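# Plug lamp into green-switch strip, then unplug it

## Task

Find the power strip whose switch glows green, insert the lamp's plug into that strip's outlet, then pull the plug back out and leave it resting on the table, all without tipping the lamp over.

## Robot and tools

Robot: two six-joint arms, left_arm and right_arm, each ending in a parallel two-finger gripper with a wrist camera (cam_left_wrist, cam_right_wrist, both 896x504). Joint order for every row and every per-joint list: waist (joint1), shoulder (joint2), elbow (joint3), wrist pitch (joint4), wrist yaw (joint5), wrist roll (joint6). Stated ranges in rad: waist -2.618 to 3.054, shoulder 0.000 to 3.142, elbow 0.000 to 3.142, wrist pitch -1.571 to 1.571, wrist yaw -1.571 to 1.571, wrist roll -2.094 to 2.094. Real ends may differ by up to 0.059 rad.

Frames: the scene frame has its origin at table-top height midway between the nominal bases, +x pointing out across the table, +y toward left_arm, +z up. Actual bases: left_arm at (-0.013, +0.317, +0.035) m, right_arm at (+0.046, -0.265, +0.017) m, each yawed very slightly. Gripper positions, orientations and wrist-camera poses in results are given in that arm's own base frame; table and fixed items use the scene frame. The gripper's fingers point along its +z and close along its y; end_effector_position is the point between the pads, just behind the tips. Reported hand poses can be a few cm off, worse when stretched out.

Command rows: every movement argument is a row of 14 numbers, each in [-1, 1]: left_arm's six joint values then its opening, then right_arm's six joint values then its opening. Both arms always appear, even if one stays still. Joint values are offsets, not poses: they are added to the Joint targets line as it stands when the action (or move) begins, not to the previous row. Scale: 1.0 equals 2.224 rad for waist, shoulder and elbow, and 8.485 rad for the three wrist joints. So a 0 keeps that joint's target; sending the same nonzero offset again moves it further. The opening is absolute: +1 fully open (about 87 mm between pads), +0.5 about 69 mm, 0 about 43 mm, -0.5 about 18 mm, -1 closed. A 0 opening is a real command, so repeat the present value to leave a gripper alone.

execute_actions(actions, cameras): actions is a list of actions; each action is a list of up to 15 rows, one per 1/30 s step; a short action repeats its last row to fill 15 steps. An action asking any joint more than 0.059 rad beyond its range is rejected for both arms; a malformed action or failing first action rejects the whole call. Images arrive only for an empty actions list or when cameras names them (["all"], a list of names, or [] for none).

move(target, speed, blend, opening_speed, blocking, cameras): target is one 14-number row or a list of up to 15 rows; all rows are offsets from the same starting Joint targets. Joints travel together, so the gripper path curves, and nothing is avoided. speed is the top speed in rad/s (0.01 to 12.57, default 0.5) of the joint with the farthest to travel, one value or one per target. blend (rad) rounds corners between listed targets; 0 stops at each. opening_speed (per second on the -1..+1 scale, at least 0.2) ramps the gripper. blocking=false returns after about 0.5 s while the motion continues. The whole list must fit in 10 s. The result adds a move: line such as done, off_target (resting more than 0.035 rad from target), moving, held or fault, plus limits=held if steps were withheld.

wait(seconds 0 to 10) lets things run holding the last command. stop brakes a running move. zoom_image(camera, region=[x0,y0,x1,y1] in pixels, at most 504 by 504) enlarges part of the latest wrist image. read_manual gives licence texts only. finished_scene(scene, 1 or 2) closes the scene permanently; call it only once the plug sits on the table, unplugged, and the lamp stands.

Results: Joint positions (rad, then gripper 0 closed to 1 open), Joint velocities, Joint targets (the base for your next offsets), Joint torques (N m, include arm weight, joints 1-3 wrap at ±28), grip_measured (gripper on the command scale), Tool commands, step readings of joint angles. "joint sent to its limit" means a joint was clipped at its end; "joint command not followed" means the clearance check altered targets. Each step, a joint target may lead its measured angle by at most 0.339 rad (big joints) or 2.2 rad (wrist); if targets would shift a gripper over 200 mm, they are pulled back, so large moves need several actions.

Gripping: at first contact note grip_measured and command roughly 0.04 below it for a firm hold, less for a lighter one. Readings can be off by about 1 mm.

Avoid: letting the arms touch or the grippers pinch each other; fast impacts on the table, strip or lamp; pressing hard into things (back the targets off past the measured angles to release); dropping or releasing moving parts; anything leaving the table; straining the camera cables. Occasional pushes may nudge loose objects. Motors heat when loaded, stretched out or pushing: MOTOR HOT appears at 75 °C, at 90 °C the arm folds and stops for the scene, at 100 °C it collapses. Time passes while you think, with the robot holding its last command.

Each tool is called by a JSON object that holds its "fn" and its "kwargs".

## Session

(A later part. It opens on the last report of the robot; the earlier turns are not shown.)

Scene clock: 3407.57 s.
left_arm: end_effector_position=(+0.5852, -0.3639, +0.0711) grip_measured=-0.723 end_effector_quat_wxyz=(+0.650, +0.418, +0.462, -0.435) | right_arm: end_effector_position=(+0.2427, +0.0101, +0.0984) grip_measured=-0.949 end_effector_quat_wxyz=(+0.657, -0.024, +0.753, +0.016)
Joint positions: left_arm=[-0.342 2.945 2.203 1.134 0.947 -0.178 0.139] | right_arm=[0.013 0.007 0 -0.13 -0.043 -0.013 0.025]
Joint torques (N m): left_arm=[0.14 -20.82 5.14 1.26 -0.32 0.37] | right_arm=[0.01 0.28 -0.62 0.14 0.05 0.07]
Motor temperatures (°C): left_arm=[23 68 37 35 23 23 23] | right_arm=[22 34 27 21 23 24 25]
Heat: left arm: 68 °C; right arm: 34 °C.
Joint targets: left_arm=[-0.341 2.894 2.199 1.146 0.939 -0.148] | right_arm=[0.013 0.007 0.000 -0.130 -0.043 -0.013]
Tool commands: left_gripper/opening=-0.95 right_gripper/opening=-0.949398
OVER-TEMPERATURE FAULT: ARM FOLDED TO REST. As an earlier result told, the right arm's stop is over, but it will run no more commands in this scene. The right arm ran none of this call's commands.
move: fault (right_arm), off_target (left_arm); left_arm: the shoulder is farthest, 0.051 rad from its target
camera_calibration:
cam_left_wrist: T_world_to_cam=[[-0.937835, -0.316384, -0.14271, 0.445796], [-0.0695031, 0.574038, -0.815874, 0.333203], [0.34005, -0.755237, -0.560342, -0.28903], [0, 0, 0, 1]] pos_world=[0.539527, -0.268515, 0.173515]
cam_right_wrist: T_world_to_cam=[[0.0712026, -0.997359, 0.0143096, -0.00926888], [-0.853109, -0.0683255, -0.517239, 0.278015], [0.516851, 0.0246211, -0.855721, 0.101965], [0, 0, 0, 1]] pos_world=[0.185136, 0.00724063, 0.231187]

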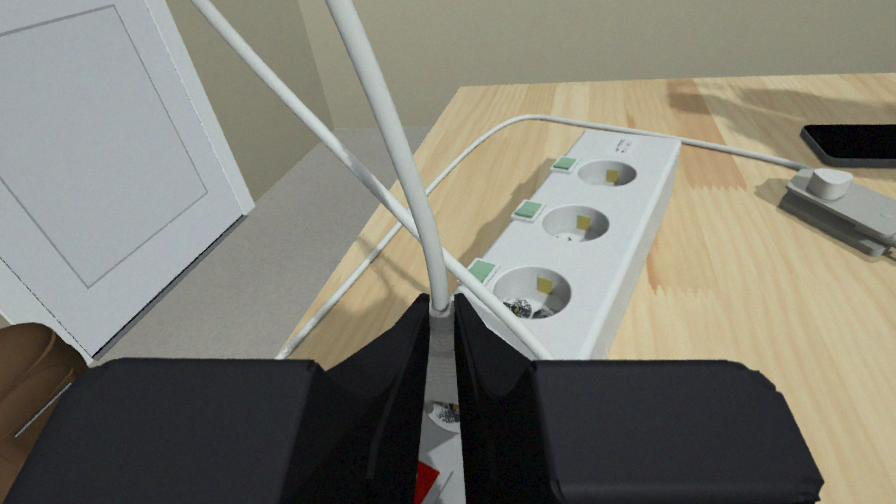

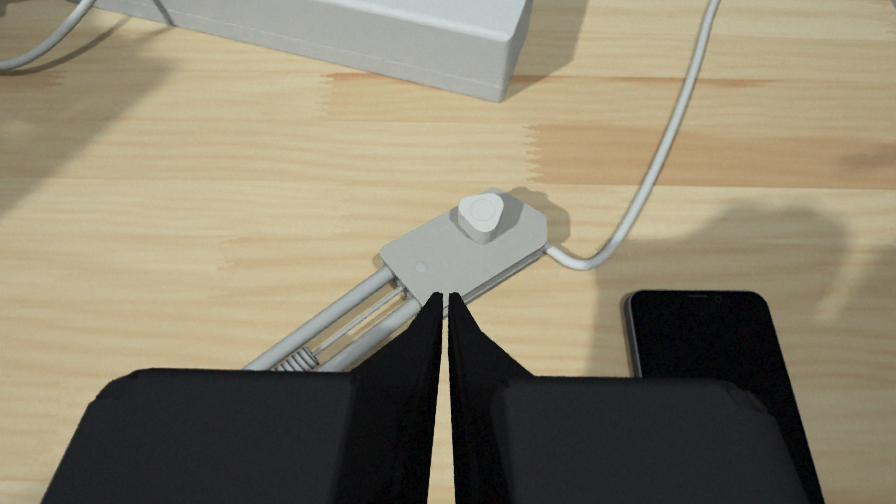

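{"fn": "move", "kwargs": {"target": [[0,-0.14,0,-0.03,0,0.02,-0.95,0,0,0,0,0,0,-0.95],[-0.15,-0.23,0.073,-0.3176,-0.1107,0.19,-0.95,0,0,0,0,0,0,-0.95]], "speed": 0.8, "blend": 0.1, "cameras": ["cam_left_wrist"]}}

Scene clock: 3436.63 s.
left_arm: end_effector_position=(+0.3760, -0.2502, +0.0752) grip_measured=-0.723 end_effector_quat_wxyz=(-0.022, +0.873, +0.488, -0.017) | right_arm: end_effector_position=(+0.2427, +0.0101, +0.0984) grip_measured=-0.949 end_effector_quat_wxyz=(+0.657, -0.024, +0.753, +0.016)
Joint positions: left_arm=[-0.673 2.426 2.337 -1.536 0.015 1.45 0.138] | right_arm=[0.013 0.007 0 -0.13 -0.043 -0.013 0.025]
Joint torques (N m): left_arm=[0.14 -17.31 6.61 -0.01 -0.16 0.18] | right_arm=[0.01 0.25 -0.61 0.16 0.06 0.08]
Motor temperatures (°C): left_arm=[23 84 37 33 23 23 23] | right_arm=[22 33 27 21 23 24 25]
Heat: left arm: 84 °C; right arm: 33 °C. Fold the left arm in close to its base, or ease its load, before you think long.
Joint targets: left_arm=[-0.675 2.382 2.361 -1.549 0.000 1.464] | right_arm=[0.013 0.007 0.000 -0.130 -0.043 -0.013]
Tool commands: left_gripper/opening=-0.95 right_gripper/opening=-0.949398
OVER-TEMPERATURE FAULT: ARM FOLDED TO REST. As an earlier result told, the right arm's stop is over, but it will run no more commands in this scene. The right arm ran none of this call's commands.
MOTOR HOT: the shoulder of the left arm reports 84 °C; the controller's stop level is 90 °C. To cool a motor, set the load down, stop pushing, or move to a pose that needs little force.
move: fault (right_arm), off_target (left_arm); left_arm: the shoulder is farthest, 0.044 rad from its target
camera_calibration:
cam_left_wrist: T_world_to_cam=[[-0.845472, 0.53392, 0.0103201, 0.45269], [0.367772, 0.568144, 0.736177, -0.0258927], [0.387196, 0.626212, -0.676711, 0.206947], [0, 0, 0, 1]] pos_world=[0.31213, -0.356582, 0.154433]
Images, in order (width x height): cam_left_wrist 896x504.

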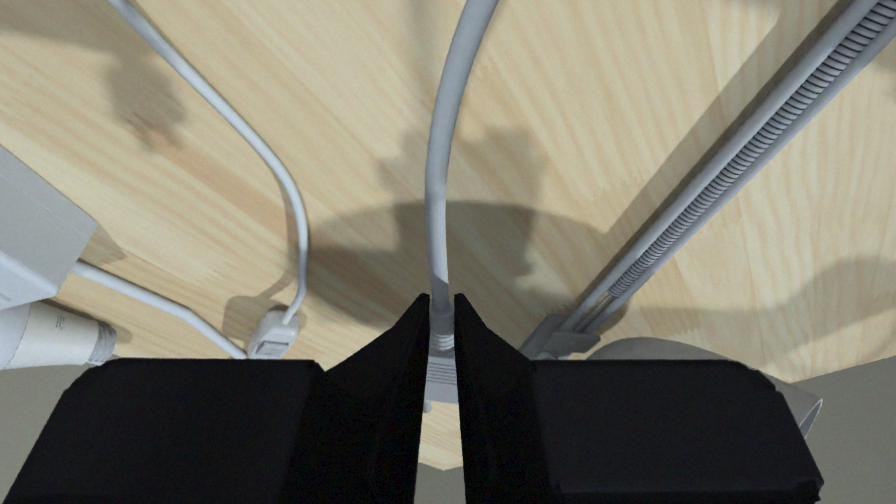

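{"fn": "move", "kwargs": {"target": [-0.03,-0.008,-0.175,0.046,0,-0.008,-0.95,0,0,0,0,0,0,-0.95], "speed": 0.5, "cameras": ["cam_left_wrist"]}}

Scene clock: 3443.27 s.
left_arm: end_effector_position=(+0.3588, -0.2722, -0.0084) grip_measured=-0.723 end_effector_quat_wxyz=(-0.015, +0.877, +0.480, -0.010) | right_arm: end_effector_position=(+0.2427, +0.0101, +0.0984) grip_measured=-0.949 end_effector_quat_wxyz=(+0.657, -0.024, +0.753, +0.016)
Joint positions: left_arm=[-0.737 2.411 1.977 -1.171 0.01 1.404 0.138] | right_arm=[0.013 0.007 0 -0.13 -0.043 -0.013 0.025]
Joint torques (N m): left_arm=[-0.25 -17.55 4.63 0.24 -0.08 -0.09] | right_arm=[0.06 0.29 -0.59 0.16 0.05 0.07]
Motor temperatures (°C): left_arm=[23 80 37 32 23 23 23] | right_arm=[22 33 27 21 23 24 25]
Heat: left arm: 80 °C; right arm: 33 °C. Fold the left arm in close to its base, or ease its load, before you think long.
Joint targets: left_arm=[-0.741 2.365 1.972 -1.159 0.000 1.396] | right_arm=[0.013 0.007 0.000 -0.130 -0.043 -0.013]
Tool commands: left_gripper/opening=-0.95 right_gripper/opening=-0.949398
OVER-TEMPERATURE FAULT: ARM FOLDED TO REST. As an earlier result told, the right arm's stop is over, but it will run no more commands in this scene. The right arm ran none of this call's commands.
MOTOR HOT: still on. The shoulder of the left arm reports 80 °C.
move: fault (right_arm), off_target (left_arm); left_arm: the shoulder is farthest, 0.047 rad from its target
camera_calibration:
cam_left_wrist: T_world_to_cam=[[-0.835811, 0.548925, -0.0100996, 0.45113], [0.363331, 0.566823, 0.739393, 0.0558201], [0.411596, 0.614323, -0.673199, 0.158831], [0, 0, 0, 1]] pos_world=[0.291404, -0.37685, 0.0702079]
Images, in order (width x height): cam_left_wrist 896x504.

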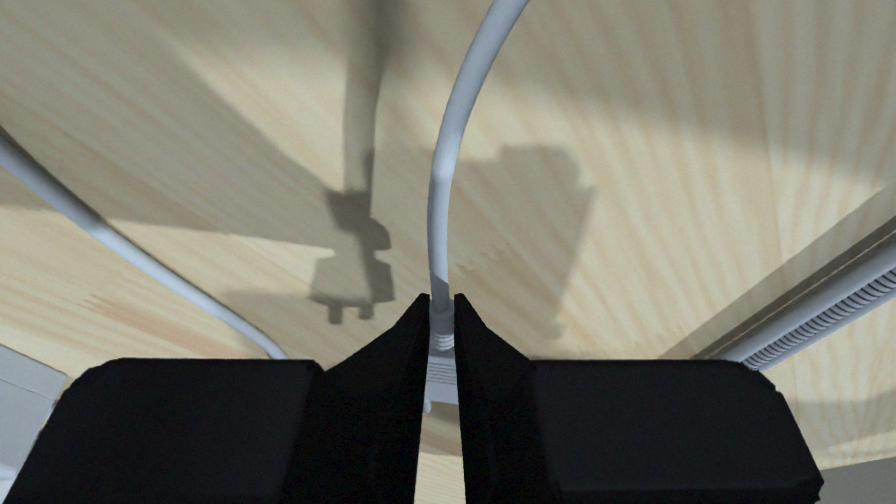

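{"fn": "move", "kwargs": {"target": [0,0.003,-0.045,0.0126,0,0,-0.95,0,0,0,0,0,0,-0.95], "speed": 0.3, "cameras": ["cam_left_wrist"]}}

Scene clock: 3448.77 s.
left_arm: end_effector_position=(+0.3541, -0.2675, -0.0290) grip_measured=-0.723 end_effector_quat_wxyz=(-0.015, +0.876, +0.481, -0.009) | right_arm: end_effector_position=(+0.2427, +0.0101, +0.0984) grip_measured=-0.949 end_effector_quat_wxyz=(+0.657, -0.024, +0.753, +0.016)
Joint positions: left_arm=[-0.737 2.405 1.882 -1.083 0.007 1.401 0.138] | right_arm=[0.013 0.007 0 -0.13 -0.043 -0.013 0.025]
Joint torques (N m): left_arm=[-0.05 -16.23 4.26 0.36 -0.08 -0.14] | right_arm=[-0.03 0.34 -0.62 0.14 0.03 0.07]
Motor temperatures (°C): left_arm=[23 79 37 31 23 23 23] | right_arm=[22 33 27 21 23 24 25]
Heat: left arm: 79 °C; right arm: 33 °C. Fold the left arm in close to its base, or ease its load, before you think long.
Joint targets: left_arm=[-0.741 2.371 1.872 -1.052 0.000 1.396] | right_arm=[0.013 0.007 0.000 -0.130 -0.043 -0.013]
Tool commands: left_gripper/opening=-0.95 right_gripper/opening=-0.949398
OVER-TEMPERATURE FAULT: ARM FOLDED TO REST. As an earlier result told, the right arm's stop is over, but it will run no more commands in this scene. The right arm ran none of this call's commands.
MOTOR HOT: still on. The shoulder of the left arm reports 79 °C.
move: fault (right_arm)
camera_calibration:
cam_left_wrist: T_world_to_cam=[[-0.837226, 0.546769, -0.00980842, 0.444444], [0.360893, 0.565907, 0.741286, 0.0707979], [0.410863, 0.617084, -0.671118, 0.145171], [0, 0, 0, 1]] pos_world=[0.286904, -0.372656, 0.0493046]
Images, in order (width x height): cam_left_wrist 896x504.

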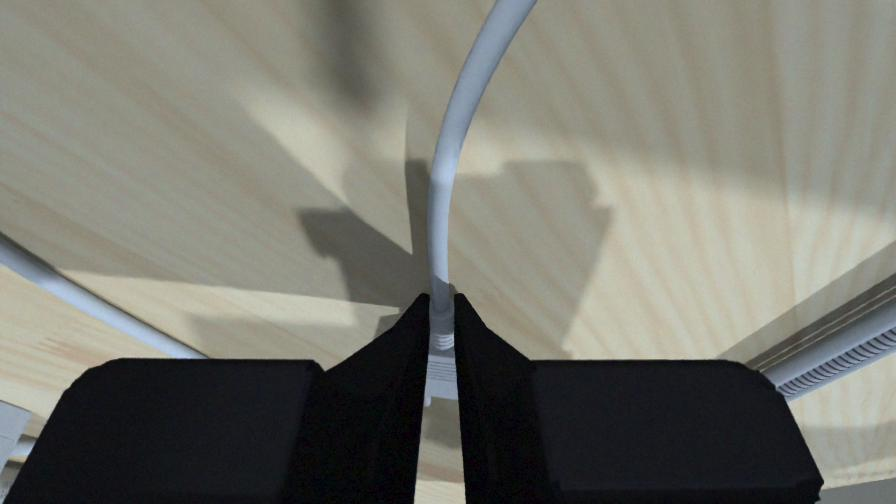

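Near contact; a bit more, then release and raise.

{"fn": "move", "kwargs": {"target": [0,0.008,-0.02,0.0096,0,0,-0.95,0,0,0,0,0,0,-0.95], "speed": 0.2, "cameras": ["cam_left_wrist"]}}

Scene clock: 3451.93 s.
left_arm: end_effector_position=(+0.3542, -0.2677, -0.0301) grip_measured=-0.723 end_effector_quat_wxyz=(-0.008, +0.876, +0.483, -0.002) | right_arm: end_effector_position=(+0.2427, +0.0101, +0.0984) grip_measured=-0.949 end_effector_quat_wxyz=(+0.657, -0.024, +0.753, +0.016)
Joint positions: left_arm=[-0.74 2.388 1.847 -1.045 -0.002 1.394 0.138] | right_arm=[0.013 0.007 0 -0.13 -0.043 -0.013 0.025]
Joint torques (N m): left_arm=[-0.06 -12.88 3.29 0.83 0.02 0.07] | right_arm=[-0.01 0.32 -0.64 0.16 0.05 0.08]
Motor temperatures (°C): left_arm=[23 78 37 31 23 23 23] | right_arm=[22 33 27 21 23 24 25]
Heat: left arm: 78 °C; right arm: 33 °C. Fold the left arm in close to its base, or ease its load, before you think long.
Joint targets: left_arm=[-0.742 2.389 1.828 -0.971 0.000 1.396] | right_arm=[0.013 0.007 0.000 -0.130 -0.043 -0.013]
Tool commands: left_gripper/opening=-0.95 right_gripper/opening=-0.949398
OVER-TEMPERATURE FAULT: ARM FOLDED TO REST. As an earlier result told, the right arm's stop is over, but it will run no more commands in this scene. The right arm ran none of this call's commands.
MOTOR HOT: still on. The shoulder of the left arm reports 78 °C.
move: fault (right_arm), off_target (left_arm); left_arm: the wrist pitch is farthest, 0.075 rad from its target
camera_calibration:
cam_left_wrist: T_world_to_cam=[[-0.838595, 0.543948, -0.029634, 0.443666], [0.34436, 0.571474, 0.744871, 0.079069], [0.422106, 0.614441, -0.66655, 0.139865], [0, 0, 0, 1]] pos_world=[0.285791, -0.372456, 0.0474782]
Images, in order (width x height): cam_left_wrist 896x504.

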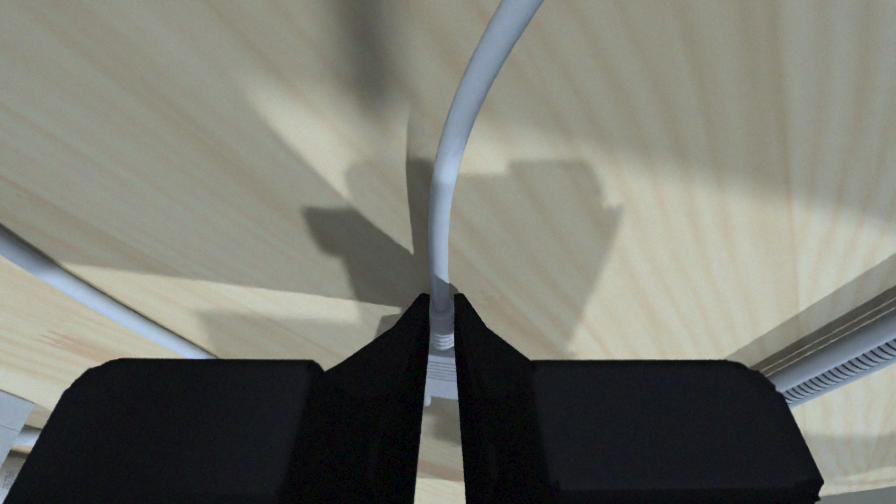

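On the table. Release and raise.

{"fn": "move", "kwargs": {"target": [0,0,0,0,0,0,-0.1,0,0,0,0,0,0,-0.95], "opening_speed": 0.8}}

{"fn": "move", "kwargs": {"target": [0,0,0.2,-0.06,0,0,-0.1,0,0,0,0,0,0,-0.95], "speed": 0.4, "cameras": ["cam_left_wrist"]}}

Scene clock: 3457.30 s.
left_arm: end_effector_position=(+0.3678, -0.2755, -0.0293) grip_measured=-0.100 end_effector_quat_wxyz=(+0.018, +0.875, +0.483, +0.017) | right_arm: end_effector_position=(+0.2427, +0.0101, +0.0984) grip_measured=-0.949 end_effector_quat_wxyz=(+0.657, -0.024, +0.753, +0.016)
Joint positions: left_arm=[-0.74 2.388 1.847 -0.984 -0.021 1.393 0.45] | right_arm=[0.013 0.007 0 -0.13 -0.043 -0.013 0.025]
Joint torques (N m): left_arm=[0.12 -12.83 3.44 0.35 0.16 0.04] | right_arm=[-0.08 0.23 -0.57 0.15 0.06 0.09]
Motor temperatures (°C): left_arm=[23 75 36 31 23 23 23] | right_arm=[22 33 27 21 23 24 25]
Heat: left arm: 75 °C; right arm: 33 °C. Fold the left arm in close to its base, or ease its load, before you think long.
Joint targets: left_arm=[-0.742 2.389 1.828 -0.971 0.001 1.396] | right_arm=[0.013 0.007 0.000 -0.130 -0.043 -0.013]
Tool commands: left_gripper/opening=-0.1 right_gripper/opening=-0.949398
OVER-TEMPERATURE FAULT: ARM FOLDED TO REST. As an earlier result told, the right arm's stop is over, but it will run no more commands in this scene. The right arm ran none of this call's commands.
MOTOR HOT: still on. The shoulder of the left arm reports 75 °C.
move: fault (right_arm)

Scene clock: 3459.30 s.
left_arm: end_effector_position=(+0.3589, -0.2705, +0.0712) grip_measured=-0.100 end_effector_quat_wxyz=(-0.018, +0.876, +0.483, -0.002) | right_arm: end_effector_position=(+0.2427, +0.0101, +0.0984) grip_measured=-0.949 end_effector_quat_wxyz=(+0.657, -0.024, +0.753, +0.016)
Joint positions: left_arm=[-0.74 2.388 2.25 -1.468 -0.008 1.393 0.45] | right_arm=[0.013 0.007 0 -0.13 -0.043 -0.013 0.025]
Joint torques (N m): left_arm=[-0.12 -12.89 6.69 -0.01 0.04 0.02] | right_arm=[0.03 0.32 -0.59 0.13 0.06 0.08]
Motor temperatures (°C): left_arm=[23 74 36 30 23 23 23] | right_arm=[22 33 27 21 23 24 25]
Heat: left arm: 74 °C; right arm: 33 °C. Fold the left arm in close to its base, or ease its load, before you think long.
Joint targets: left_arm=[-0.742 2.389 2.272 -1.480 0.001 1.396] | right_arm=[0.013 0.007 0.000 -0.130 -0.043 -0.013]
Tool commands: left_gripper/opening=-0.1 right_gripper/opening=-0.949398
OVER-TEMPERATURE FAULT: ARM FOLDED TO REST. As an earlier result told, the right arm's stop is over, but it will run no more commands in this scene. The right arm ran none of this call's commands.
MOTOR HOT: still on. The shoulder of the left arm reports 74 °C.
move: fault (right_arm)
camera_calibration:
cam_left_wrist: T_world_to_cam=[[-0.83907, 0.543877, -0.0125824, 0.451139], [0.350944, 0.558805, 0.751382, -0.00263508], [0.415691, 0.626047, -0.659747, 0.21209], [0, 0, 0, 1]] pos_world=[0.291298, -0.37667, 0.147582]
Images, in order (width x height): cam_left_wrist 896x504.

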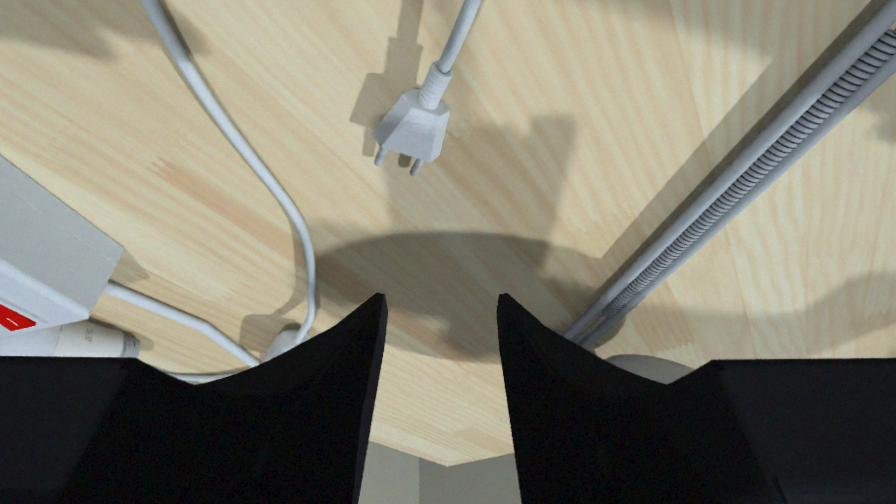

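{"fn": "finished_scene", "kwargs": {"scene": 1}}

The scene is finished: the task was done.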